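# Carry a tube to the rack on the window-side bench

## Task

Pick up the tube from the shelved bench beside the door and seat it fully into one of the holes in the tube rack standing on the shelved bench beside the window. The task fails if the tube ever touches the floor, or if the robot tips over or is left leaning.

## Robot and tools

ROBOT. A TidyBot++: a wheeled base 0.54 m long, 0.50 m wide and 0.38 m tall on four powered casters, carrying a single seven-joint arm that ends in a two-finger gripper. The shoulder sits 0.12 m ahead of the base centre and 0.68 m up. Each scene begins with the arm folded and the hand aimed down. base_camera is fixed on the front of the base, about 0.34 m up, and looks forward and down. wrist_camera rides on the hand and looks along the fingers.

FRAMES. All positions are in metres. In the base frame the origin is on the floor below the base centre, x points forward, y left and z up. The odometry frame is the base frame as it stood when the scene began. hand_pose is the point midway between the finger pads; its own z axis runs out along the fingers, and the fingers open and close along its y axis.

move. A single call carries one action, built from any of base, joints, target, plus an optional speeds. Any motions you give start at the same moment.
- base: an object of relative offsets, measured from where the base stands when the command begins. translate_m is in metres, forward positive, -2 to 2. strafe_m is in metres, left positive, -2 to 2. rotate_rad is in radians, counter-clockwise seen from above positive, -6.3 to 6.3.
- joints: absolute targets in radians, keyed by name. joint_2_rad must stay within ±2.249 and joint_4_rad within ±2.579. joint_6_rad must stay within ±2.099. Joints 1, 3, 5 and 7 have no limit and turn the short way, so send them steps smaller than half a turn. gripper_pos is a scale from 0 (fully open, gap about 85 mm) to 1 (closed); the gap is roughly 85 x (1 - gripper_pos) mm. joint_1_rad positive turns the arm clockwise seen from above, which is the reverse of rotate_rad.
- target: one list of seven numbers [x, y, z, qw, qx, qy, qz]. It is an absolute hand pose in the base frame, in the same form as the hand_pose line. When target is given, joints may contain only gripper_pos.
- speeds: caps that apply to this action alone. translate_m and strafe_m take 0.05 to 0.5 m/s; when both are driven, cap only one of them. rotate_rad takes 0.1 to 1.57 rad/s.
- cameras: a list drawn from base_camera, wrist_camera and all. Leaving it out gives every camera; [] gives none.
- blocking: true (the default) returns once everything is still. false returns at once while the robot keeps moving. A later move only replaces the joints or base that it names. Naming a joint ends a running target, and the other joints of that arm then brake.
A call with no action just reports.

wait(seconds 0 to 10, cameras) commands nothing new and reports. It ends early once every running move has settled.

stop(cameras) brakes every motion you commanded. Anything braked this way reads "stopped" and keeps pressing where it halted.

zoom_image(camera, region [x0, y0, x1, y1]) enlarges part of the latest image. Regions are in pixels from the top-left corner and at most 504 by 504. base_camera images are 644x364 and wrist_camera images are 644x476.

read_manual only returns licence text. finished_scene(scene) takes the current scene's number and closes that scene for good. The tube has to remain in place afterwards with no help from the robot.

RESULTS. pictures lists the cameras in the order their images appear. move gives a summary word: done, or the worst status among the motions. base_status, joint_status and hand_status report each motion with one of these words: moving, done, off_target (came to rest short, and may still be pushing), stopped, contact_stop or time_out (an unplanned halt that cancels the rest of your calls in that reply), not_followed, torque_fault, or limit_stop_at_motor_heat. hand_status also gives how far the hand ended from the pose. "joint command not followed" with a "cause:" line means a self-collision check held the arm back. "pose unreachable" means a target was held back. hand_target is where the hand would sit if every joint reached its target. joint_positions lists the angles. base_odometry is x, y and heading in the odometry frame; it counts wheel slip as travel. base_tilt gives forward and right lean in degrees. motor_effort is a percentage of maximum torque, with the peak of the last action in brackets. on_its_own lists motion you did not command. ARM HIT, MOTOR HOT and OVER-TEMPERATURE FAULT are warnings. A refused call, or an unplanned stop, cancels the later moves in that reply.

HAND BEHAVIOUR. After "done" the hand usually lands within about 3 cm. To correct it, add (wanted position - hand_pose) to the previous target. To keep a loaded hand still, resend hand_target rather than hand_pose. The arm sags when carrying something, so never command a joint to the angle it currently reads. Friction can leave small steps short. When a held object touches down, hand_pose stops falling and motor_effort shifts. With the hand pointing down it reaches at most about 0.94 m high, and only close to the base. Closed fingertips reach about 20 mm past the hand point. An unreachable target makes the arm wander for up to 10 s and then time out. Low, forward-pointing poses close to the base often miss or run the arm into the base.

AVOID. Do not let the tube drop or touch the floor. Do not slam or shove furniture. Do not drive or turn the base while the arm is caught on something high, because the robot can topple; backing off or pulling the arm in sets it upright again. Avoid swinging a stretched-out arm sideways, and avoid reaching far out from the fold over nearby furniture. Do not squeeze hard on the tube while it is still resting on something, and do not twist or yank the gripper. Spikes in joint torque (over 104.5 N m on joints 1-4, or 51.3 N m on joints 5-7) freeze the arm for 10 s. Holding loads or keeping the arm stretched out for long heats the motors, and an overheated arm sinks. Objects may occasionally be nudged by something else.

Each tool is called after "Call:" as name([rows], argument=value, ...), one row to a line, values as JSON.

## Session

Call:
move()

Scene clock: 0.00 s.
base_odometry: x=+0.000 y=+0.000 heading=+0.000
base_tilt: forward=+0.1 right=+0.2
base_status: not commanded
joint_positions: joint_1_rad=-0.019 joint_2_rad=-0.313 joint_3_rad=+3.102 joint_4_rad=-2.528 joint_5_rad=-0.012 joint_6_rad=-0.863 joint_7_rad=+1.566 gripper_pos=+0.000
joint_status: not commanded
motor_effort: joint_1_rad=+0 joint_2_rad=-2 joint_3_rad=+1 joint_4_rad=+15 joint_5_rad=+0 joint_6_rad=+1 joint_7_rad=-1
hand_pose: x=+0.2597 y=+0.0110 z=+0.5824 quat_wxyz=(+0.000, +0.999, +0.023, +0.032) (m; base frame)
hand_target: x=+0.2592 y=+0.0110 z=+0.5821 quat_wxyz=(+0.000, +0.999, +0.023, +0.031) (m; base frame)
hand_status: not commanded
pictures: base_camera, wrist_camera

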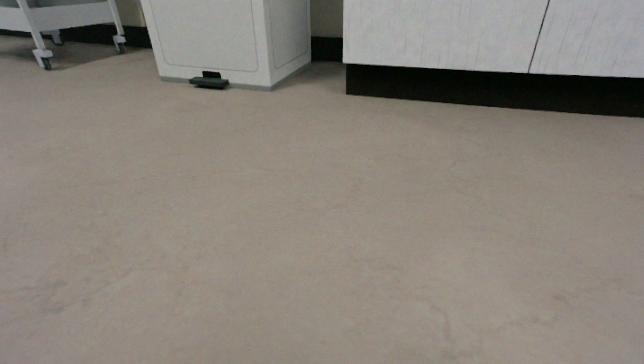

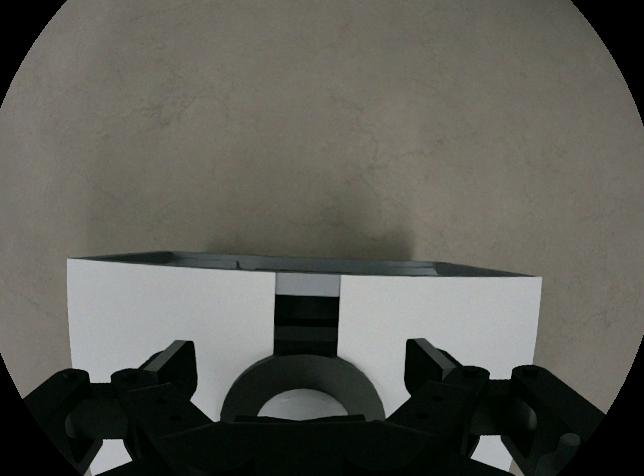

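Call:
move(joints={"joint_6_rad": 0.55})

Call:
move(base={"rotate_rad": 1.4})

Call:
move(base={"rotate_rad": 1.4})

Call:
move(base={"rotate_rad": 1.4})

Scene clock: 9.90 s.
move: done
base_odometry: x=+0.000 y=+0.000 heading=+0.000
base_tilt: forward=+0.1 right=+0.3
base_status: not commanded
joint_positions: joint_1_rad=-0.019 joint_2_rad=-0.313 joint_3_rad=+3.102 joint_4_rad=-2.527 joint_5_rad=-0.012 joint_6_rad=+0.515 joint_7_rad=+1.566 gripper_pos=+0.000
joint_status: all done
motor_effort: joint_1_rad=+0(1) joint_2_rad=-7(8) joint_3_rad=+0(1) joint_4_rad=+20(20) joint_5_rad=+0(1) joint_6_rad=+9(9) joint_7_rad=-1(2)
hand_pose: x=+0.5486 y=+0.0261 z=+0.8538 quat_wxyz=(-0.017, +0.751, +0.018, +0.660) (m; base frame)
hand_target: x=+0.5492 y=+0.0261 z=+0.8631 quat_wxyz=(-0.017, +0.740, +0.018, +0.672) (m; base frame)
hand_status: not commanded
pictures: base_camera, wrist_camera
camera_calibration:
wrist_camera: T_world_to_cam=[[-0.00274705, -0.999913, 0.0128746, 0.00659014], [-0.134601, -0.0123878, -0.990822, 0.972574], [0.990896, -0.00445477, -0.134556, -0.293006], [0, 0, 0, 1]] pos_world=[0.421267, 0.0173323, 0.924138]

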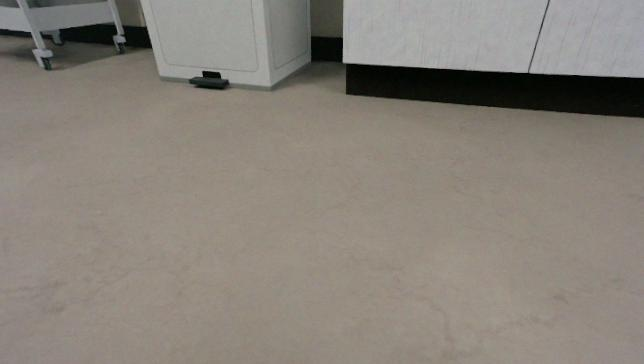

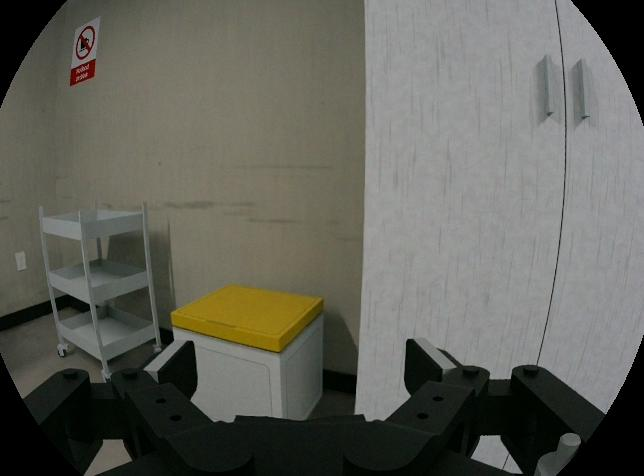

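Scene clock: 12.13 s.
move: done
base_odometry: x=+0.000 y=+0.000 heading=+1.400
base_tilt: forward=+0.0 right=+0.3
base_status: done
joint_positions: joint_1_rad=-0.020 joint_2_rad=-0.313 joint_3_rad=+3.102 joint_4_rad=-2.527 joint_5_rad=-0.012 joint_6_rad=+0.515 joint_7_rad=+1.566 gripper_pos=+0.000
joint_status: not commanded
motor_effort: joint_1_rad=+0(2) joint_2_rad=-8(9) joint_3_rad=+0(2) joint_4_rad=+20(20) joint_5_rad=+0(1) joint_6_rad=+9(10) joint_7_rad=-1(2)
hand_pose: x=+0.5486 y=+0.0263 z=+0.8539 quat_wxyz=(-0.017, +0.751, +0.018, +0.660) (m; base frame)
hand_target: x=+0.5492 y=+0.0261 z=+0.8631 quat_wxyz=(-0.017, +0.740, +0.018, +0.672) (m; base frame)
hand_status: not commanded
pictures: base_camera, wrist_camera
camera_calibration:
wrist_camera: T_world_to_cam=[[-0.00224212, -0.999914, 0.0129021, 0.00655074], [-0.134287, -0.0124842, -0.990864, 0.97247], [0.99094, -0.00395421, -0.134247, -0.29322], [0, 0, 0, 1]] pos_world=[0.421168, 0.0175312, 0.924137]

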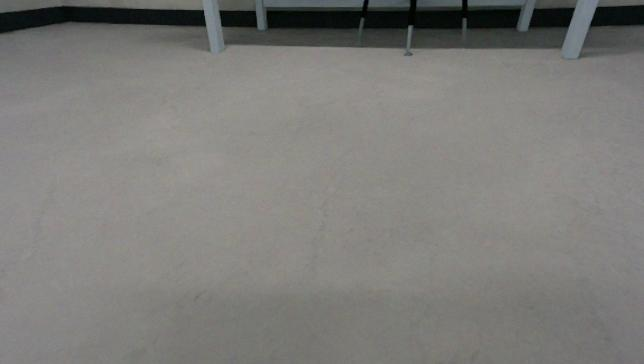

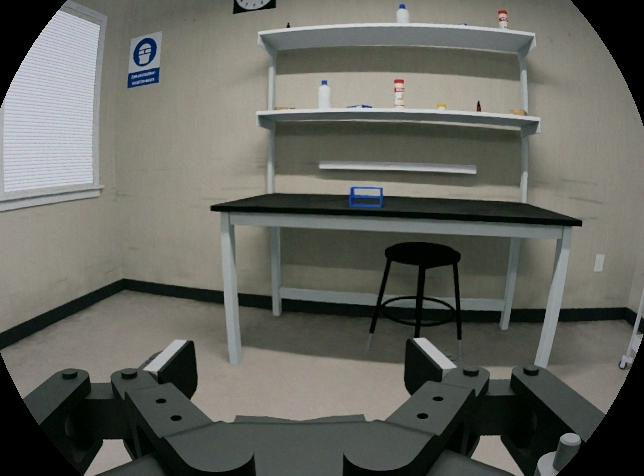

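Scene clock: 14.37 s.
move: done
base_odometry: x=+0.000 y=+0.000 heading=+2.800
base_tilt: forward=+0.0 right=+0.2
base_status: done
joint_positions: joint_1_rad=-0.020 joint_2_rad=-0.313 joint_3_rad=+3.102 joint_4_rad=-2.527 joint_5_rad=-0.012 joint_6_rad=+0.516 joint_7_rad=+1.566 gripper_pos=+0.000
joint_status: not commanded
motor_effort: joint_1_rad=+0(1) joint_2_rad=-8(9) joint_3_rad=+1(2) joint_4_rad=+20(20) joint_5_rad=+0(1) joint_6_rad=+9(10) joint_7_rad=+0(2)
hand_pose: x=+0.5486 y=+0.0265 z=+0.8540 quat_wxyz=(-0.017, +0.750, +0.018, +0.660) (m; base frame)
hand_target: x=+0.5492 y=+0.0261 z=+0.8631 quat_wxyz=(-0.017, +0.740, +0.018, +0.672) (m; base frame)
hand_status: not commanded
pictures: base_camera, wrist_camera
camera_calibration:
wrist_camera: T_world_to_cam=[[-0.00193228, -0.999914, 0.0129585, 0.00646735], [-0.134184, -0.0125821, -0.990877, 0.972442], [0.990955, -0.00365348, -0.134148, -0.293323], [0, 0, 0, 1]] pos_world=[0.421169, 0.0176305, 0.924137]

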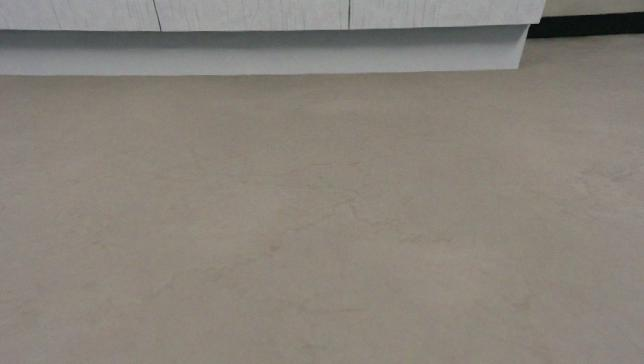

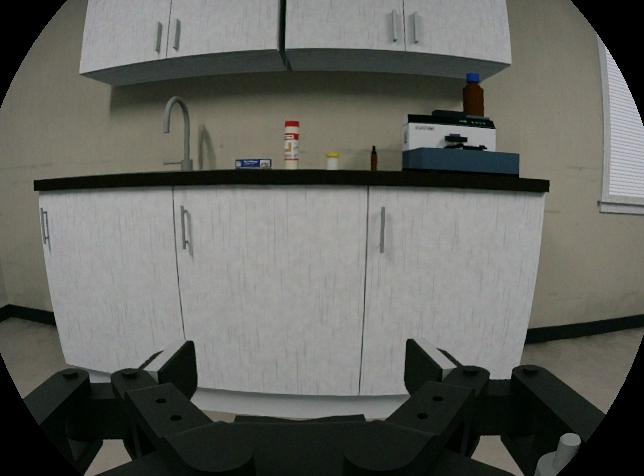

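Scene clock: 16.60 s.
move: done
base_odometry: x=+0.000 y=+0.000 heading=-2.083
base_tilt: forward=+0.1 right=+0.3
base_status: done
joint_positions: joint_1_rad=-0.020 joint_2_rad=-0.313 joint_3_rad=+3.102 joint_4_rad=-2.527 joint_5_rad=-0.012 joint_6_rad=+0.516 joint_7_rad=+1.566 gripper_pos=+0.000
joint_status: not commanded
motor_effort: joint_1_rad=+0(1) joint_2_rad=-7(9) joint_3_rad=+1(2) joint_4_rad=+20(20) joint_5_rad=+0(1) joint_6_rad=+9(9) joint_7_rad=-1(2)
hand_pose: x=+0.5486 y=+0.0266 z=+0.8540 quat_wxyz=(-0.017, +0.750, +0.018, +0.661) (m; base frame)
hand_target: x=+0.5492 y=+0.0261 z=+0.8631 quat_wxyz=(-0.017, +0.740, +0.018, +0.672) (m; base frame)
hand_status: not commanded
pictures: base_camera, wrist_camera
camera_calibration:
wrist_camera: T_world_to_cam=[[-0.0015247, -0.999914, 0.0130007, 0.00635445], [-0.133983, -0.0126793, -0.990903, 0.972483], [0.990983, -0.0032527, -0.133952, -0.293511], [0, 0, 0, 1]] pos_world=[0.42117, 0.0177296, 0.924237]

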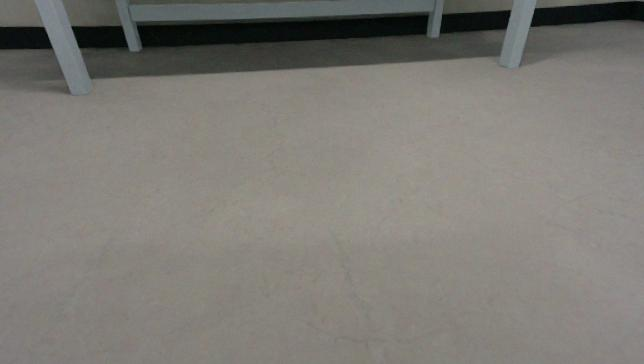

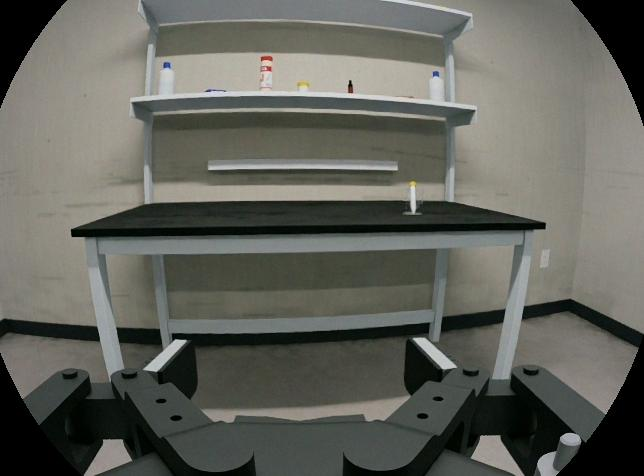

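Call:
zoom_image(camera="wrist_camera", region=[360, 160, 460, 240])

Scaled by 5.040.

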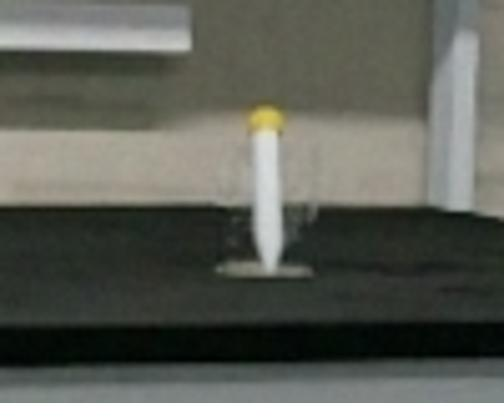

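Call:
move(base={"translate_m": 0.59, "strafe_m": -0.645, "rotate_rad": 0.2})

Call:
zoom_image(camera="wrist_camera", region=[200, 100, 450, 300])

Scene clock: 54.60 s.
move: done
base_odometry: x=-0.852 y=-0.198 heading=-1.884
base_tilt: forward=+0.1 right=+0.2
base_status: done
joint_positions: joint_1_rad=-0.020 joint_2_rad=-0.313 joint_3_rad=+3.101 joint_4_rad=-2.527 joint_5_rad=-0.012 joint_6_rad=+0.517 joint_7_rad=+1.566 gripper_pos=+0.000
joint_status: not commanded
motor_effort: joint_1_rad=+0(2) joint_2_rad=-8(10) joint_3_rad=+0(3) joint_4_rad=+20(21) joint_5_rad=+0(2) joint_6_rad=+9(10) joint_7_rad=-1(2)
hand_pose: x=+0.5486 y=+0.0269 z=+0.8542 quat_wxyz=(-0.018, +0.750, +0.018, +0.661) (m; base frame)
hand_target: x=+0.5492 y=+0.0261 z=+0.8631 quat_wxyz=(-0.017, +0.740, +0.018, +0.672) (m; base frame)
hand_status: not commanded
pictures: base_camera, wrist_camera
camera_calibration:
wrist_camera: T_world_to_cam=[[-0.0010261, -0.999915, 0.0130284, 0.00631649], [-0.133177, -0.0127757, -0.99101, 0.972345], [0.991092, -0.00275196, -0.133152, -0.294293], [0, 0, 0, 1]] pos_world=[0.421172, 0.0179285, 0.924335]

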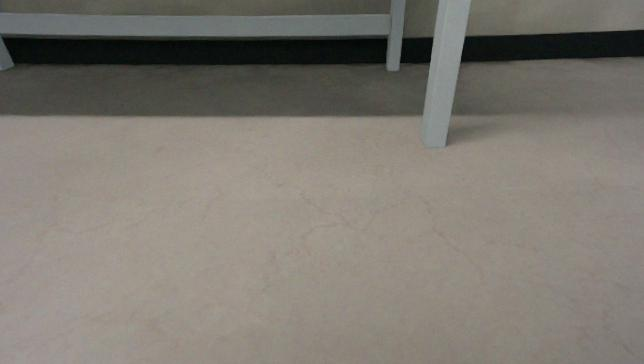

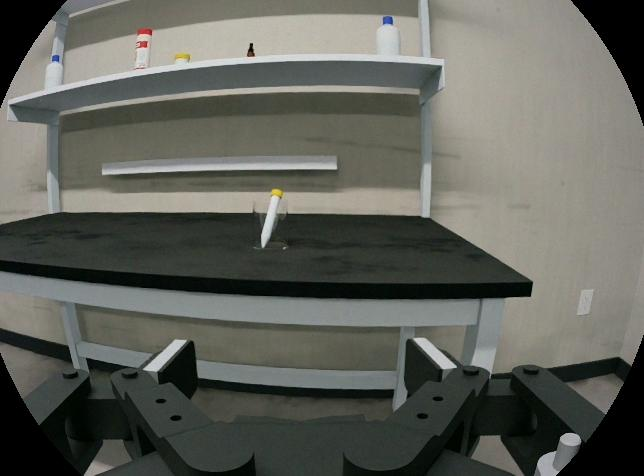

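Scaled by 2.016.

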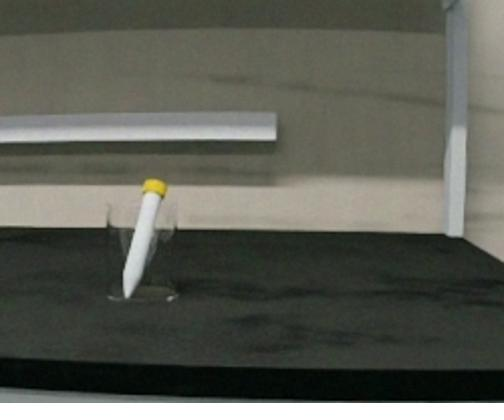

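Call:
move(joints={"joint_1_rad": 0.0, "joint_2_rad": -0.348, "joint_3_rad": 3.1416, "joint_4_rad": -1.666, "joint_5_rad": 0.0, "joint_6_rad": -0.776, "joint_7_rad": 1.5708}, cameras=[])

Call:
move(base={"translate_m": 0.361, "strafe_m": 0.471, "rotate_rad": -0.446})

Call:
zoom_image(camera="wrist_camera", region=[200, 100, 450, 300])

Scene clock: 102.63 s.
move: done
base_odometry: x=-0.852 y=-0.198 heading=-1.884
base_tilt: forward=+0.0 right=+0.3
base_status: not commanded
joint_positions: joint_1_rad=-0.014 joint_2_rad=-0.329 joint_3_rad=+3.123 joint_4_rad=-1.677 joint_5_rad=-0.012 joint_6_rad=-0.723 joint_7_rad=+1.566 gripper_pos=+0.000
joint_status: all done
motor_effort: joint_1_rad=+0(1) joint_2_rad=-10(12) joint_3_rad=+0(1) joint_4_rad=+23(24) joint_5_rad=+0(1) joint_6_rad=+8(10) joint_7_rad=-1(3)
hand_pose: x=+0.5621 y=+0.0193 z=+1.0000 quat_wxyz=(-0.012, +0.860, +0.011, +0.510) (m; base frame)
hand_target: x=+0.5495 y=+0.0014 z=+1.0004 quat_wxyz=(+0.000, +0.866, +0.000, +0.500) (m; base frame)
hand_status: not commanded
pictures: none
No camera images: "cameras" was empty.

Scene clock: 105.13 s.
move: done
base_odometry: x=-0.515 y=-0.686 heading=-2.330
base_tilt: forward=+0.0 right=+0.3
base_status: done
joint_positions: joint_1_rad=-0.005 joint_2_rad=-0.336 joint_3_rad=+3.134 joint_4_rad=-1.677 joint_5_rad=-0.012 joint_6_rad=-0.726 joint_7_rad=+1.566 gripper_pos=+0.000
joint_status: not commanded
motor_effort: joint_1_rad=+0(2) joint_2_rad=-9(11) joint_3_rad=+0(3) joint_4_rad=+22(23) joint_5_rad=+0(1) joint_6_rad=+8(9) joint_7_rad=-1(2)
hand_pose: x=+0.5599 y=+0.0100 z=+1.0026 quat_wxyz=(-0.009, +0.859, +0.002, +0.512) (m; base frame)
hand_target: x=+0.5495 y=+0.0014 z=+1.0004 quat_wxyz=(+0.000, +0.866, +0.000, +0.500) (m; base frame)
hand_status: not commanded
pictures: base_camera, wrist_camera
camera_calibration:
wrist_camera: T_world_to_cam=[[-0.0303519, -0.999352, 0.0193521, -0.00250514], [-0.482603, -0.00230287, -0.875836, 1.20074], [0.875313, -0.0359227, -0.482221, 0.129431], [0, 0, 0, 1]] pos_world=[0.466114, 0.00491115, 1.11412]

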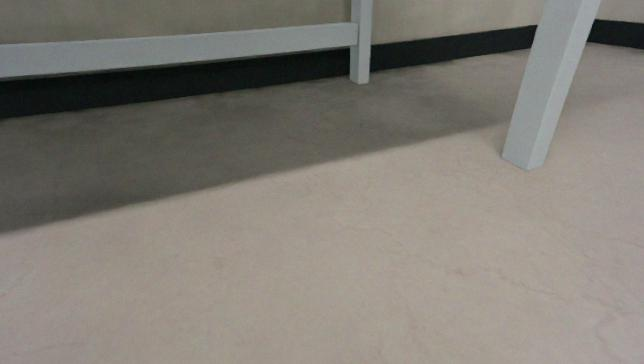

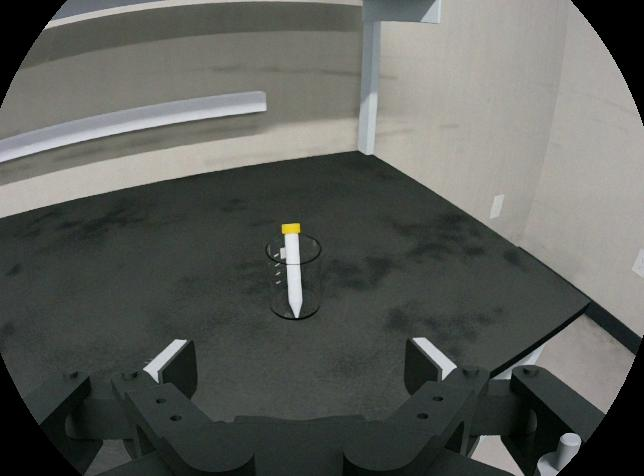

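Scaled by 2.016.

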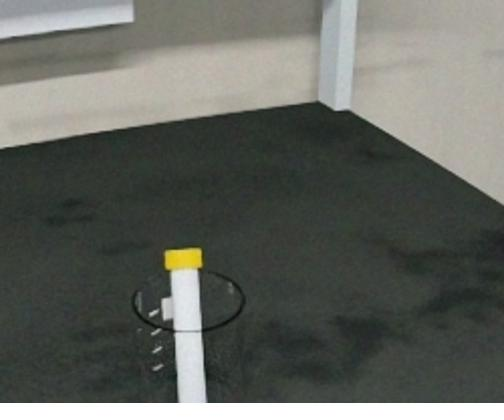

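Call:
move(joints={"joint_1_rad": 0.0, "joint_2_rad": 0.0805, "joint_3_rad": 3.1416, "joint_4_rad": -1.3036, "joint_5_rad": 0.0, "joint_6_rad": -0.92, "joint_7_rad": 1.5708, "gripper_pos": 0.4}, cameras=[])

Call:
move(base={"translate_m": 0.08}, speeds={"translate_m": 0.2}, cameras=["wrist_camera"])

Call:
zoom_image(camera="wrist_camera", region=[200, 180, 450, 380])

Scene clock: 197.20 s.
move: done
base_odometry: x=-0.515 y=-0.686 heading=-2.330
base_tilt: forward=+0.0 right=+0.3
base_status: not commanded
joint_positions: joint_1_rad=-0.005 joint_2_rad=+0.078 joint_3_rad=+3.134 joint_4_rad=-1.317 joint_5_rad=-0.012 joint_6_rad=-0.868 joint_7_rad=+1.566 gripper_pos=+0.400
joint_status: all done
motor_effort: joint_1_rad=+0(2) joint_2_rad=-25(28) joint_3_rad=+0(1) joint_4_rad=+22(24) joint_5_rad=+0(1) joint_6_rad=+7(9) joint_7_rad=-1(3)
hand_pose: x=+0.7006 y=+0.0113 z=+0.9576 quat_wxyz=(-0.010, +0.905, +0.002, +0.425) (m; base frame)
hand_target: x=+0.6930 y=+0.0013 z=+0.9512 quat_wxyz=(+0.000, +0.914, +0.000, +0.407) (m; base frame)
hand_status: not commanded
pictures: none
No camera images: "cameras" was empty.

Scene clock: 198.30 s.
move: done
base_odometry: x=-0.570 y=-0.744 heading=-2.330
base_tilt: forward=+0.1 right=+0.2
base_status: done
joint_positions: joint_1_rad=-0.005 joint_2_rad=+0.087 joint_3_rad=+3.134 joint_4_rad=-1.314 joint_5_rad=-0.012 joint_6_rad=-0.873 joint_7_rad=+1.566 gripper_pos=+0.400
joint_status: not commanded
motor_effort: joint_1_rad=-1(1) joint_2_rad=-25(30) joint_3_rad=+0(1) joint_4_rad=+22(23) joint_5_rad=+0(1) joint_6_rad=+7(7) joint_7_rad=-1(2)
hand_pose: x=+0.7027 y=+0.0114 z=+0.9525 quat_wxyz=(-0.010, +0.908, +0.002, +0.420) (m; base frame)
hand_target: x=+0.6930 y=+0.0013 z=+0.9512 quat_wxyz=(+0.000, +0.914, +0.000, +0.407) (m; base frame)
hand_status: not commanded
pictures: wrist_camera
camera_calibration:
wrist_camera: T_world_to_cam=[[-0.0237612, -0.999409, 0.0248411, -0.00558558], [-0.653115, -0.0032941, -0.757252, 1.23256], [0.756886, -0.0342173, -0.652651, 0.225848], [0, 0, 0, 1]] pos_world=[0.63393, 0.0062058, 1.0809]

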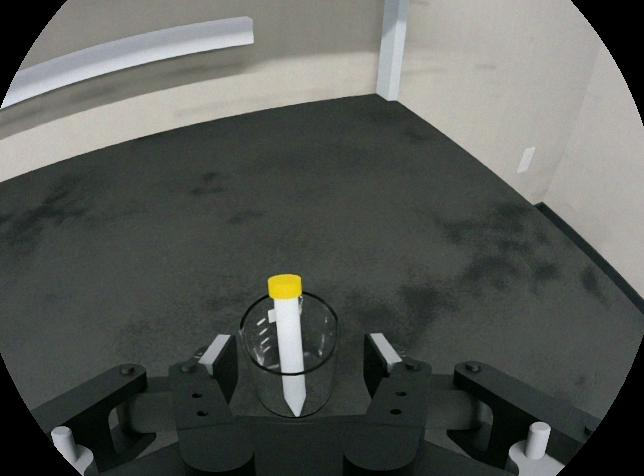

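Scaled by 2.016.

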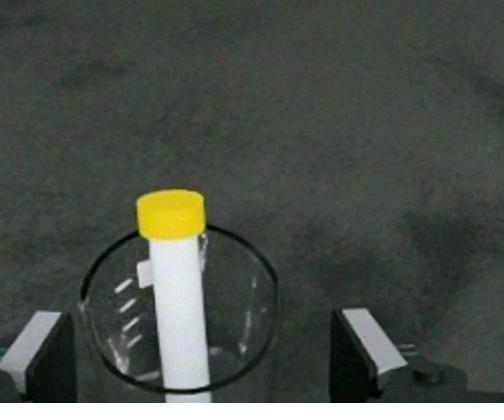

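Call:
move(joints={"joint_1_rad": -0.02, "joint_2_rad": 0.1974, "joint_3_rad": 3.1416, "joint_4_rad": -1.2628, "joint_5_rad": 0.0, "joint_6_rad": -0.8436, "joint_7_rad": 1.5708}, cameras=["wrist_camera"])

Call:
zoom_image(camera="wrist_camera", region=[200, 180, 450, 380])

Scene clock: 236.23 s.
move: done
base_odometry: x=-0.570 y=-0.744 heading=-2.330
base_tilt: forward=+0.0 right=+0.3
base_status: not commanded
joint_positions: joint_1_rad=-0.009 joint_2_rad=+0.196 joint_3_rad=+3.134 joint_4_rad=-1.272 joint_5_rad=-0.012 joint_6_rad=-0.863 joint_7_rad=+1.566 gripper_pos=+0.400
joint_status: all done
motor_effort: joint_1_rad=-1(1) joint_2_rad=-29(33) joint_3_rad=+0(1) joint_4_rad=+22(24) joint_5_rad=+0(1) joint_6_rad=+7(8) joint_7_rad=-1(2)
hand_pose: x=+0.7389 y=+0.0138 z=+0.9122 quat_wxyz=(-0.010, +0.919, +0.003, +0.394) (m; base frame)
hand_target: x=+0.7452 y=+0.0139 z=+0.9208 quat_wxyz=(-0.004, +0.913, +0.009, +0.407) (m; base frame)
hand_status: not commanded
pictures: wrist_camera
camera_calibration:
wrist_camera: T_world_to_cam=[[-0.0189246, -0.999482, 0.0260366, -0.00597651], [-0.694864, -0.0055763, -0.71912, 1.22191], [0.718893, -0.031701, -0.694398, 0.238342], [0, 0, 0, 1]] pos_world=[0.677606, 0.00839601, 1.04436]

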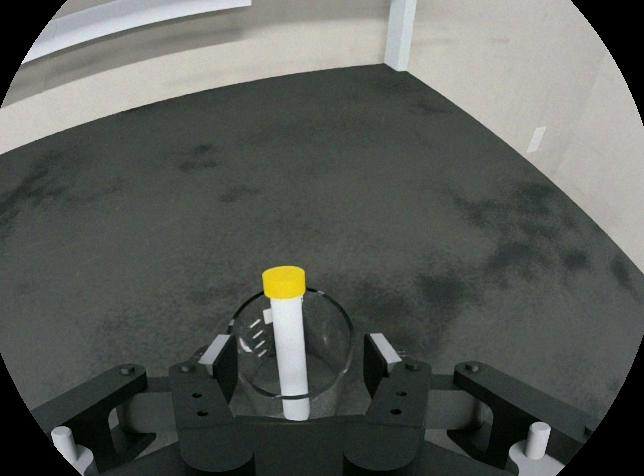

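Scaled by 2.016.

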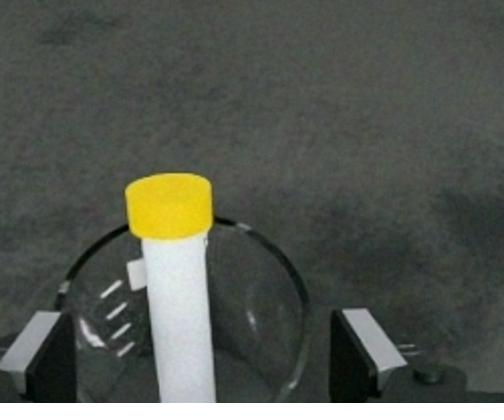

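Call:
move(joints={"joint_1_rad": -0.035, "joint_2_rad": 0.2271, "joint_3_rad": 3.1416, "joint_4_rad": -1.2474, "joint_5_rad": 0.0, "joint_6_rad": -0.7944, "joint_7_rad": 1.5708, "gripper_pos": 0.5}, cameras=["wrist_camera"])

Call:
zoom_image(camera="wrist_camera", region=[200, 180, 450, 380])

Scene clock: 271.37 s.
move: done
base_odometry: x=-0.570 y=-0.744 heading=-2.330
base_tilt: forward=+0.0 right=+0.2
base_status: not commanded
joint_positions: joint_1_rad=-0.025 joint_2_rad=+0.215 joint_3_rad=+3.134 joint_4_rad=-1.256 joint_5_rad=-0.012 joint_6_rad=-0.822 joint_7_rad=+1.566 gripper_pos=+0.500
joint_status: all done
motor_effort: joint_1_rad=+0(1) joint_2_rad=-30(32) joint_3_rad=+0(1) joint_4_rad=+22(23) joint_5_rad=+0(1) joint_6_rad=+7(7) joint_7_rad=-2(2)
hand_pose: x=+0.7547 y=+0.0240 z=+0.9181 quat_wxyz=(-0.014, +0.911, +0.010, +0.411) (m; base frame)
hand_target: x=+0.7647 y=+0.0239 z=+0.9219 quat_wxyz=(-0.007, +0.906, +0.016, +0.423) (m; base frame)
hand_status: not commanded
pictures: wrist_camera
camera_calibration:
wrist_camera: T_world_to_cam=[[-0.00457233, -0.99969, 0.0244831, -0.00505926], [-0.666923, -0.0151946, -0.744972, 1.24009], [0.745113, -0.0197346, -0.666646, 0.185845], [0, 0, 0, 1]] pos_world=[0.688546, 0.0174525, 1.04785]

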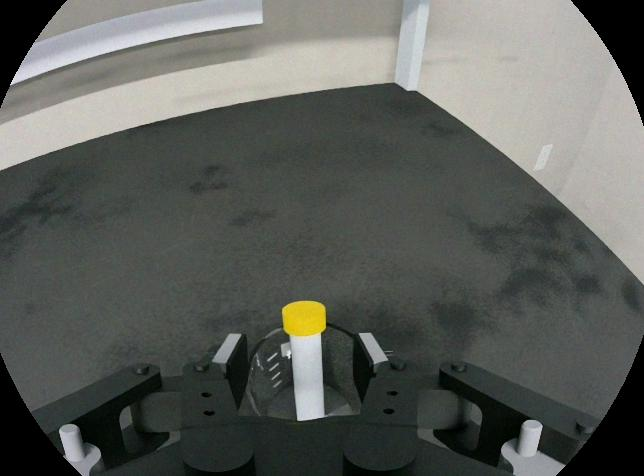

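Scaled by 2.016.

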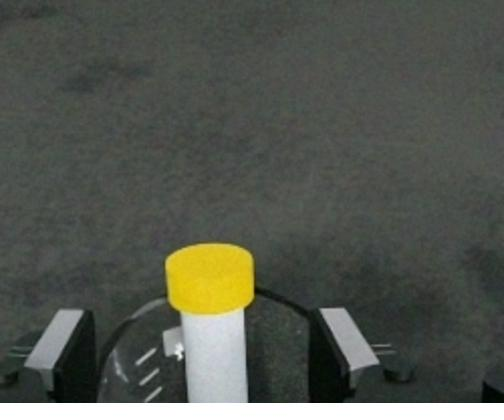

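Call:
move(joints={"joint_1_rad": -0.032, "joint_2_rad": 0.303, "joint_3_rad": 3.1416, "joint_4_rad": -1.2145, "joint_5_rad": 0.0, "joint_6_rad": -0.7514, "joint_7_rad": 1.5708, "gripper_pos": 0.5}, cameras=["wrist_camera"])

Call:
zoom_image(camera="wrist_camera", region=[200, 240, 400, 420])

Scene clock: 284.33 s.
move: done
base_odometry: x=-0.570 y=-0.744 heading=-2.330
base_tilt: forward=+0.1 right=+0.2
base_status: not commanded
joint_positions: joint_1_rad=-0.025 joint_2_rad=+0.299 joint_3_rad=+3.134 joint_4_rad=-1.223 joint_5_rad=-0.012 joint_6_rad=-0.786 joint_7_rad=+1.566 gripper_pos=+0.500
joint_status: all done
motor_effort: joint_1_rad=+0(1) joint_2_rad=-34(36) joint_3_rad=+0(1) joint_4_rad=+22(23) joint_5_rad=+0(1) joint_6_rad=+7(8) joint_7_rad=-1(2)
hand_pose: x=+0.7869 y=+0.0248 z=+0.8906 quat_wxyz=(-0.014, +0.914, +0.010, +0.405) (m; base frame)
hand_target: x=+0.7965 y=+0.0230 z=+0.9001 quat_wxyz=(-0.007, +0.906, +0.014, +0.423) (m; base frame)
hand_status: not commanded
pictures: wrist_camera
camera_calibration:
wrist_camera: T_world_to_cam=[[-0.00480117, -0.999691, 0.0243803, -0.00317972], [-0.676938, -0.0146957, -0.735893, 1.2408], [0.736024, -0.0200371, -0.676659, 0.159629], [0, 0, 0, 1]] pos_world=[0.722438, 0.0182542, 1.02119]

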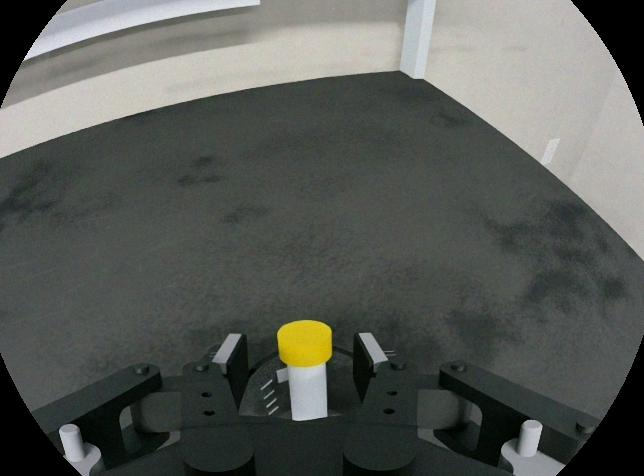

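Scaled by 2.520.

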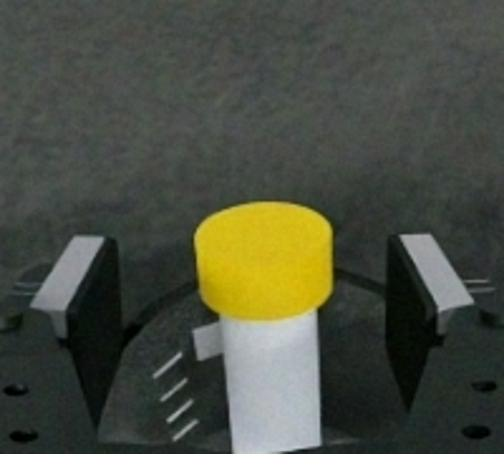

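Call:
move(base={"translate_m": 0.006}, speeds={"translate_m": 0.05}, cameras=[])

Call:
move(joints={"gripper_pos": 0.82}, cameras=["wrist_camera"])

Call:
zoom_image(camera="wrist_camera", region=[200, 240, 400, 420])

Scene clock: 300.57 s.
move: done
base_odometry: x=-0.574 y=-0.749 heading=-2.330
base_tilt: forward=+0.1 right=+0.2
base_status: done
joint_positions: joint_1_rad=-0.025 joint_2_rad=+0.302 joint_3_rad=+3.134 joint_4_rad=-1.222 joint_5_rad=-0.012 joint_6_rad=-0.784 joint_7_rad=+1.566 gripper_pos=+0.500
joint_status: not commanded
motor_effort: joint_1_rad=+0(1) joint_2_rad=-33(38) joint_3_rad=+0(1) joint_4_rad=+22(23) joint_5_rad=-1(1) joint_6_rad=+7(8) joint_7_rad=-1(2)
hand_pose: x=+0.7879 y=+0.0249 z=+0.8887 quat_wxyz=(-0.014, +0.914, +0.010, +0.404) (m; base frame)
hand_target: x=+0.7965 y=+0.0230 z=+0.9001 quat_wxyz=(-0.007, +0.906, +0.014, +0.423) (m; base frame)
hand_status: not commanded
pictures: none
No camera images: "cameras" was empty.

Scene clock: 301.27 s.
move: done
base_odometry: x=-0.574 y=-0.749 heading=-2.330
base_tilt: forward=+0.1 right=+0.2
base_status: not commanded
joint_positions: joint_1_rad=-0.025 joint_2_rad=+0.302 joint_3_rad=+3.134 joint_4_rad=-1.222 joint_5_rad=-0.012 joint_6_rad=-0.784 joint_7_rad=+1.566 gripper_pos=+0.800
joint_status: all done
motor_effort: joint_1_rad=+0(1) joint_2_rad=-33(34) joint_3_rad=-1(1) joint_4_rad=+22(23) joint_5_rad=+0(1) joint_6_rad=+6(8) joint_7_rad=-1(2)
hand_pose: x=+0.7881 y=+0.0249 z=+0.8890 quat_wxyz=(-0.014, +0.914, +0.010, +0.405) (m; base frame)
hand_target: x=+0.7965 y=+0.0230 z=+0.9001 quat_wxyz=(-0.007, +0.906, +0.014, +0.423) (m; base frame)
hand_status: not commanded
pictures: wrist_camera
camera_calibration:
wrist_camera: T_world_to_cam=[[-0.00462864, -0.999692, 0.0243922, -0.00317445], [-0.677873, -0.0147959, -0.73503, 1.24038], [0.735165, -0.019937, -0.677595, 0.159238], [0, 0, 0, 1]] pos_world=[0.723738, 0.0183538, 1.01969]

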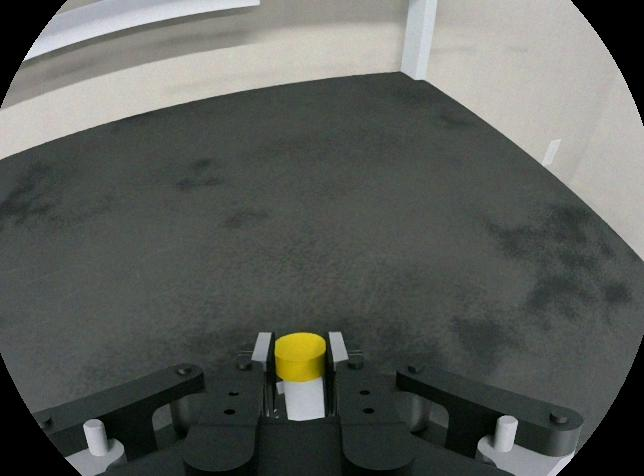

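Scaled by 2.520.

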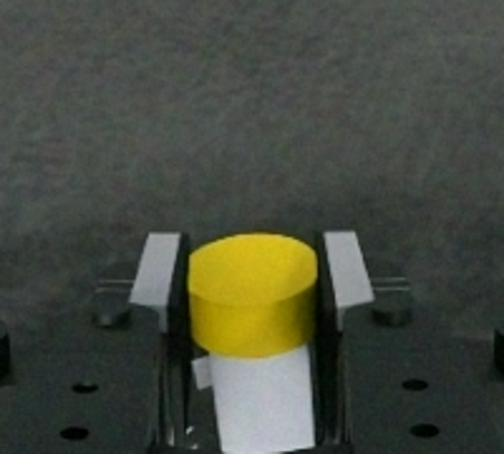

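Call:
move(joints={"gripper_pos": 0.92}, cameras=[])

Call:
move(joints={"joint_1_rad": -0.032, "joint_2_rad": 0.3222, "joint_3_rad": 3.1416, "joint_4_rad": -1.1077, "joint_5_rad": 0.0, "joint_6_rad": -0.839, "joint_7_rad": 1.5708}, cameras=["wrist_camera"])

Call:
move(joints={"joint_1_rad": -0.032, "joint_2_rad": 0.3488, "joint_3_rad": 3.1416, "joint_4_rad": -0.9885, "joint_5_rad": 0.0, "joint_6_rad": -0.9316, "joint_7_rad": 1.5708}, cameras=["wrist_camera"])

Scene clock: 318.63 s.
move: off_target
base_odometry: x=-0.574 y=-0.749 heading=-2.330
base_tilt: forward=+0.1 right=+0.3
base_status: not commanded
joint_positions: joint_1_rad=-0.025 joint_2_rad=+0.302 joint_3_rad=+3.134 joint_4_rad=-1.222 joint_5_rad=-0.012 joint_6_rad=-0.784 joint_7_rad=+1.566 gripper_pos=+0.805
joint_status: gripper_pos off_target (ended at +0.805, target +0.920)
motor_effort: joint_1_rad=+0(1) joint_2_rad=-33(34) joint_3_rad=+0(1) joint_4_rad=+22(22) joint_5_rad=+0(1) joint_6_rad=+6(7) joint_7_rad=-2(2)
hand_pose: x=+0.7881 y=+0.0249 z=+0.8890 quat_wxyz=(-0.014, +0.914, +0.010, +0.405) (m; base frame)
hand_target: x=+0.7965 y=+0.0230 z=+0.9001 quat_wxyz=(-0.007, +0.906, +0.014, +0.423) (m; base frame)
hand_status: not commanded
pictures: none
No camera images: "cameras" was empty.

Scene clock: 319.57 s.
move: done
base_odometry: x=-0.574 y=-0.749 heading=-2.330
base_tilt: forward=+0.1 right=+0.3
base_status: not commanded
joint_positions: joint_1_rad=-0.025 joint_2_rad=+0.311 joint_3_rad=+3.134 joint_4_rad=-1.114 joint_5_rad=-0.012 joint_6_rad=-0.801 joint_7_rad=+1.566 gripper_pos=+0.805
joint_status: all done
motor_effort: joint_1_rad=+0(1) joint_2_rad=-34(35) joint_3_rad=+0(1) joint_4_rad=+23(24) joint_5_rad=-1(1) joint_6_rad=+7(8) joint_7_rad=-2(2)
hand_pose: x=+0.8051 y=+0.0253 z=+0.9383 quat_wxyz=(-0.015, +0.897, +0.010, +0.442) (m; base frame)
hand_target: x=+0.8016 y=+0.0232 z=+0.9250 quat_wxyz=(-0.007, +0.906, +0.014, +0.423) (m; base frame)
hand_status: not commanded
pictures: wrist_camera
camera_calibration:
wrist_camera: T_world_to_cam=[[-0.00658496, -0.999753, 0.0212295, 0.000688416], [-0.61531, -0.0126841, -0.788183, 1.28769], [0.788258, -0.0182529, -0.615074, 0.0785826], [0, 0, 0, 1]] pos_world=[0.730389, 0.0184557, 1.06325]

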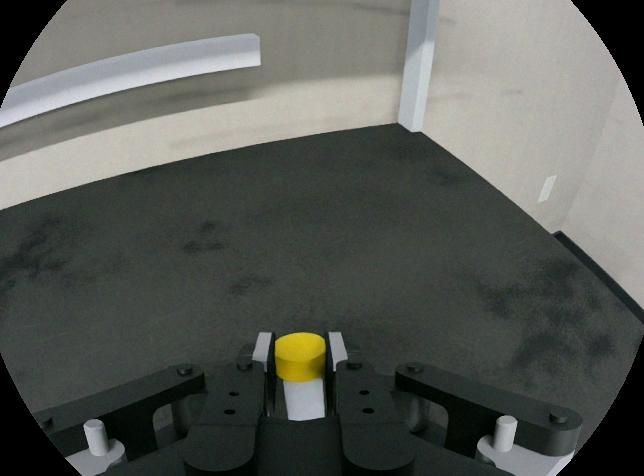

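Scene clock: 320.53 s.
move: done
base_odometry: x=-0.574 y=-0.749 heading=-2.330
base_tilt: forward=+0.1 right=+0.3
base_status: not commanded
joint_positions: joint_1_rad=-0.025 joint_2_rad=+0.333 joint_3_rad=+3.134 joint_4_rad=-0.998 joint_5_rad=-0.012 joint_6_rad=-0.880 joint_7_rad=+1.566 gripper_pos=+0.805
joint_status: all done
motor_effort: joint_1_rad=-1(1) joint_2_rad=-36(36) joint_3_rad=+0(1) joint_4_rad=+22(24) joint_5_rad=+0(1) joint_6_rad=+7(9) joint_7_rad=-1(2)
hand_pose: x=+0.8111 y=+0.0255 z=+0.9682 quat_wxyz=(-0.015, +0.894, +0.010, +0.448) (m; base frame)
hand_target: x=+0.8067 y=+0.0234 z=+0.9499 quat_wxyz=(-0.007, +0.906, +0.014, +0.423) (m; base frame)
hand_status: not commanded
pictures: wrist_camera
camera_calibration:
wrist_camera: T_world_to_cam=[[-0.00598728, -0.999768, 0.020678, 0.000367748], [-0.603388, -0.0128778, -0.797344, 1.314], [0.797425, -0.0172508, -0.603171, 0.0732993], [0, 0, 0, 1]] pos_world=[0.734402, 0.0185535, 1.09191]

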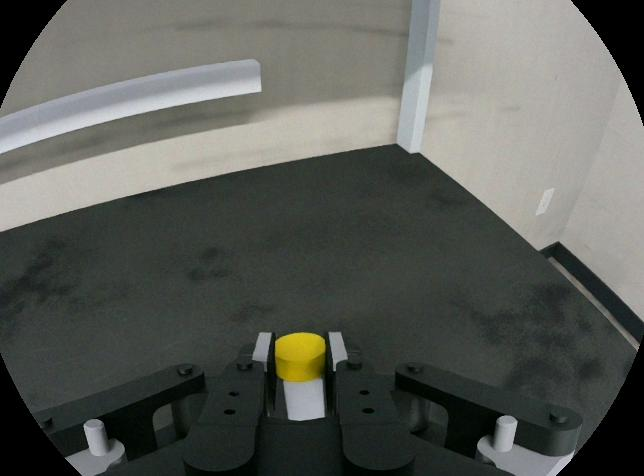

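Call:
move(joints={"joint_1_rad": -0.032, "joint_2_rad": 0.4402, "joint_3_rad": 3.1416, "joint_4_rad": -0.6611, "joint_5_rad": 0.0, "joint_6_rad": -1.1676, "joint_7_rad": 1.5708}, cameras=["wrist_camera"])

Scene clock: 332.83 s.
move: done
base_odometry: x=-0.574 y=-0.749 heading=-2.330
base_tilt: forward=+0.1 right=+0.2
base_status: not commanded
joint_positions: joint_1_rad=-0.025 joint_2_rad=+0.423 joint_3_rad=+3.134 joint_4_rad=-0.673 joint_5_rad=-0.012 joint_6_rad=-1.115 joint_7_rad=+1.566 gripper_pos=+0.805
joint_status: all done
motor_effort: joint_1_rad=+0(1) joint_2_rad=-36(38) joint_3_rad=+0(1) joint_4_rad=+21(23) joint_5_rad=+0(1) joint_6_rad=+7(8) joint_7_rad=-1(4)
hand_pose: x=+0.8204 y=+0.0258 z=+1.0235 quat_wxyz=(-0.015, +0.893, +0.011, +0.449) (m; base frame)
hand_target: x=+0.8167 y=+0.0237 z=+1.0046 quat_wxyz=(-0.007, +0.906, +0.014, +0.423) (m; base frame)
hand_status: not commanded
pictures: wrist_camera
camera_calibration:
wrist_camera: T_world_to_cam=[[-0.00369477, -0.999772, 0.0210491, -0.00275956], [-0.602972, -0.0145649, -0.79763, 1.36383], [0.797754, -0.0156391, -0.60278, 0.0985735], [0, 0, 0, 1]] pos_world=[0.743706, 0.0186468, 1.14731]

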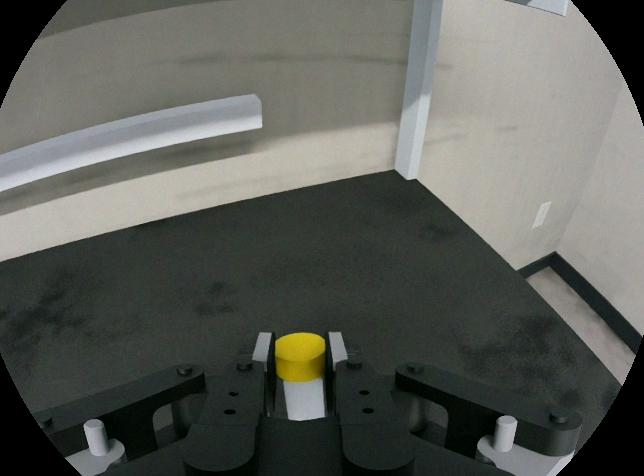

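Call:
move(base={"translate_m": -0.45}, speeds={"translate_m": 0.3}, cameras=["wrist_camera"])

Call:
zoom_image(camera="wrist_camera", region=[200, 200, 400, 420])

Scene clock: 342.57 s.
move: done
base_odometry: x=-0.264 y=-0.422 heading=-2.330
base_tilt: forward=+0.1 right=+0.3
base_status: done
joint_positions: joint_1_rad=-0.028 joint_2_rad=+0.439 joint_3_rad=+3.135 joint_4_rad=-0.670 joint_5_rad=-0.012 joint_6_rad=-1.123 joint_7_rad=+1.566 gripper_pos=+0.805
joint_status: not commanded
motor_effort: joint_1_rad=+0(5) joint_2_rad=-37(42) joint_3_rad=-1(3) joint_4_rad=+21(22) joint_5_rad=+0(1) joint_6_rad=+8(8) joint_7_rad=-1(2)
hand_pose: x=+0.8243 y=+0.0276 z=+1.0120 quat_wxyz=(-0.016, +0.898, +0.012, +0.439) (m; base frame)
hand_target: x=+0.8167 y=+0.0237 z=+1.0046 quat_wxyz=(-0.007, +0.906, +0.014, +0.423) (m; base frame)
hand_status: not commanded
pictures: wrist_camera
camera_calibration:
wrist_camera: T_world_to_cam=[[-0.00070989, -0.99976, 0.0219018, -0.00394151], [-0.619409, -0.0167548, -0.78489, 1.35765], [0.785068, -0.0141233, -0.619249, 0.115589], [0, 0, 0, 1]] pos_world=[0.750194, 0.0204391, 1.13727]

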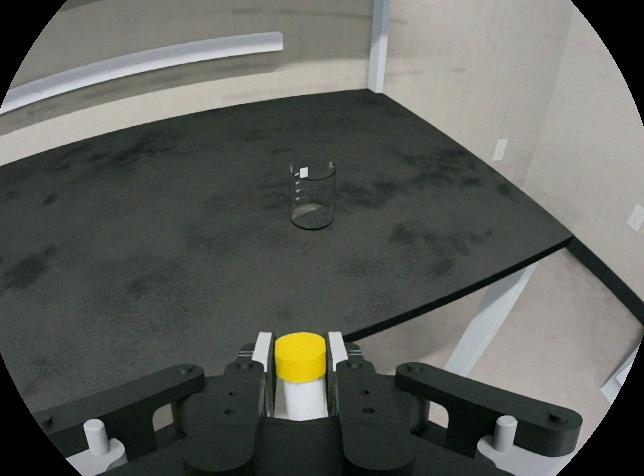

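Scaled by 2.291.

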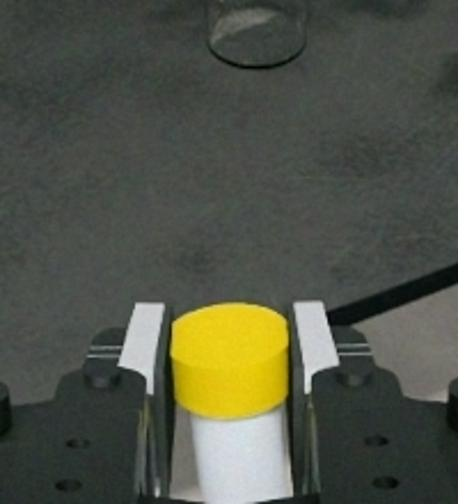

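Call:
move(joints={"joint_1_rad": -0.0, "joint_2_rad": 0.0, "joint_3_rad": 3.1416, "joint_4_rad": -1.35, "joint_5_rad": 0.0, "joint_6_rad": -0.8, "joint_7_rad": 1.47}, cameras=[])

Call:
move(joints={"joint_1_rad": -0.0, "joint_2_rad": -0.505, "joint_3_rad": 3.1416, "joint_4_rad": -1.9596, "joint_5_rad": 0.0, "joint_6_rad": -0.4653, "joint_7_rad": 1.47}, cameras=["wrist_camera"])

Call:
zoom_image(camera="wrist_camera", region=[200, 240, 400, 440])

Scene clock: 403.43 s.
move: done
base_odometry: x=-0.264 y=-0.422 heading=-2.330
base_tilt: forward=+0.1 right=+0.3
base_status: not commanded
joint_positions: joint_1_rad=-0.014 joint_2_rad=+0.020 joint_3_rad=+3.135 joint_4_rad=-1.329 joint_5_rad=-0.012 joint_6_rad=-0.839 joint_7_rad=+1.523 gripper_pos=+0.805
joint_status: all done
motor_effort: joint_1_rad=+0(2) joint_2_rad=-23(39) joint_3_rad=-1(2) joint_4_rad=+22(24) joint_5_rad=+0(1) joint_6_rad=+8(8) joint_7_rad=-1(2)
hand_pose: x=+0.6874 y=+0.0157 z=+0.9915 quat_wxyz=(-0.022, +0.888, -0.014, +0.458) (m; base frame)
hand_target: x=+0.6863 y=+0.0013 z=+1.0010 quat_wxyz=(-0.024, +0.878, -0.044, +0.475) (m; base frame)
hand_status: not commanded
pictures: none
No camera images: "cameras" was empty.

Scene clock: 405.53 s.
move: done
base_odometry: x=-0.264 y=-0.422 heading=-2.330
base_tilt: forward=+0.0 right=+0.3
base_status: not commanded
joint_positions: joint_1_rad=-0.014 joint_2_rad=-0.488 joint_3_rad=+3.135 joint_4_rad=-1.940 joint_5_rad=-0.012 joint_6_rad=-0.503 joint_7_rad=+1.522 gripper_pos=+0.805
joint_status: all done
motor_effort: joint_1_rad=+1(2) joint_2_rad=-5(25) joint_3_rad=+1(1) joint_4_rad=+24(25) joint_5_rad=+0(1) joint_6_rad=+8(9) joint_7_rad=-1(2)
hand_pose: x=+0.5222 y=+0.0120 z=+0.9742 quat_wxyz=(-0.023, +0.829, -0.014, +0.559) (m; base frame)
hand_target: x=+0.5202 y=+0.0013 z=+0.9800 quat_wxyz=(-0.029, +0.818, -0.041, +0.573) (m; base frame)
hand_status: not commanded
pictures: wrist_camera
camera_calibration:
wrist_camera: T_world_to_cam=[[-0.0435289, -0.998712, -0.0260591, 0.0501239], [-0.382294, 0.0407495, -0.923142, 1.15078], [0.923015, -0.0302212, -0.383576, 0.027706], [0, 0, 0, 1]] pos_world=[0.416547, 0.00400275, 1.07427]

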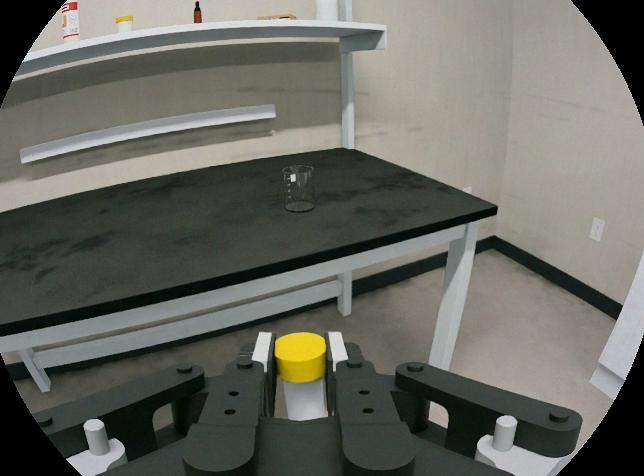

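Scaled by 2.520.

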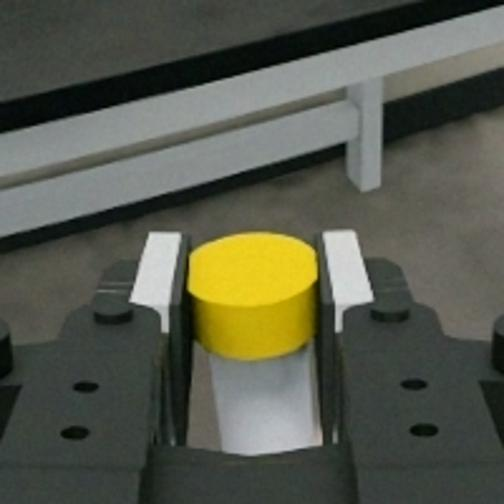

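Call:
move(base={"rotate_rad": -2.617}, speeds={"rotate_rad": 0.9}, joints={"joint_1_rad": 0.012, "joint_7_rad": 1.42, "joint_6_rad": -0.40}, cameras=["wrist_camera"])

Call:
zoom_image(camera="wrist_camera", region=[200, 100, 450, 300])

Scene clock: 433.30 s.
move: done
base_odometry: x=-0.264 y=-0.422 heading=+1.337
base_tilt: forward=+0.1 right=+0.3
base_status: done
joint_positions: joint_1_rad=+0.004 joint_2_rad=-0.488 joint_3_rad=+3.135 joint_4_rad=-1.944 joint_5_rad=-0.012 joint_6_rad=-0.425 joint_7_rad=+1.464 gripper_pos=+0.805
joint_status: all done
motor_effort: joint_1_rad=+0(1) joint_2_rad=-5(6) joint_3_rad=+1(3) joint_4_rad=+24(25) joint_5_rad=+0(1) joint_6_rad=+8(10) joint_7_rad=+0(2)
hand_pose: x=+0.5303 y=+0.0046 z=+0.9947 quat_wxyz=(-0.036, +0.807, -0.044, +0.588) (m; base frame)
hand_target: x=+0.5265 y=-0.0036 z=+0.9993 quat_wxyz=(-0.042, +0.797, -0.065, +0.599) (m; base frame)
hand_status: not commanded
pictures: wrist_camera
camera_calibration:
wrist_camera: T_world_to_cam=[[-0.077563, -0.993259, -0.0861412, 0.121368], [-0.311169, 0.106203, -0.944402, 1.15627], [0.947184, -0.0464462, -0.317309, -0.0507959], [0, 0, 0, 1]] pos_world=[0.417322, -0.00460842, 1.08632]

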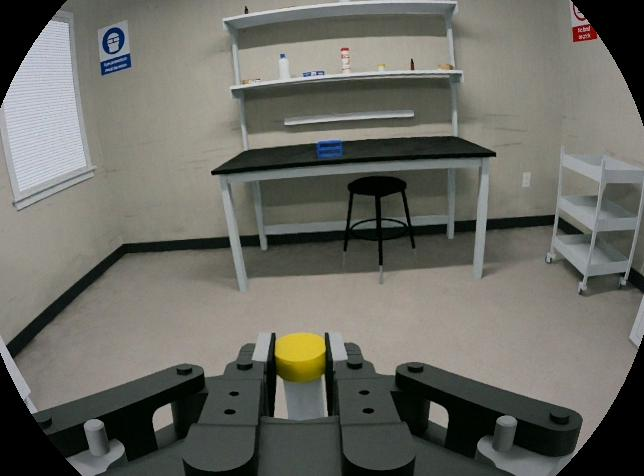

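Scaled by 2.016.

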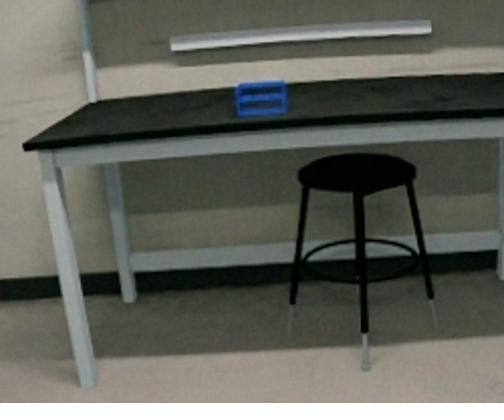

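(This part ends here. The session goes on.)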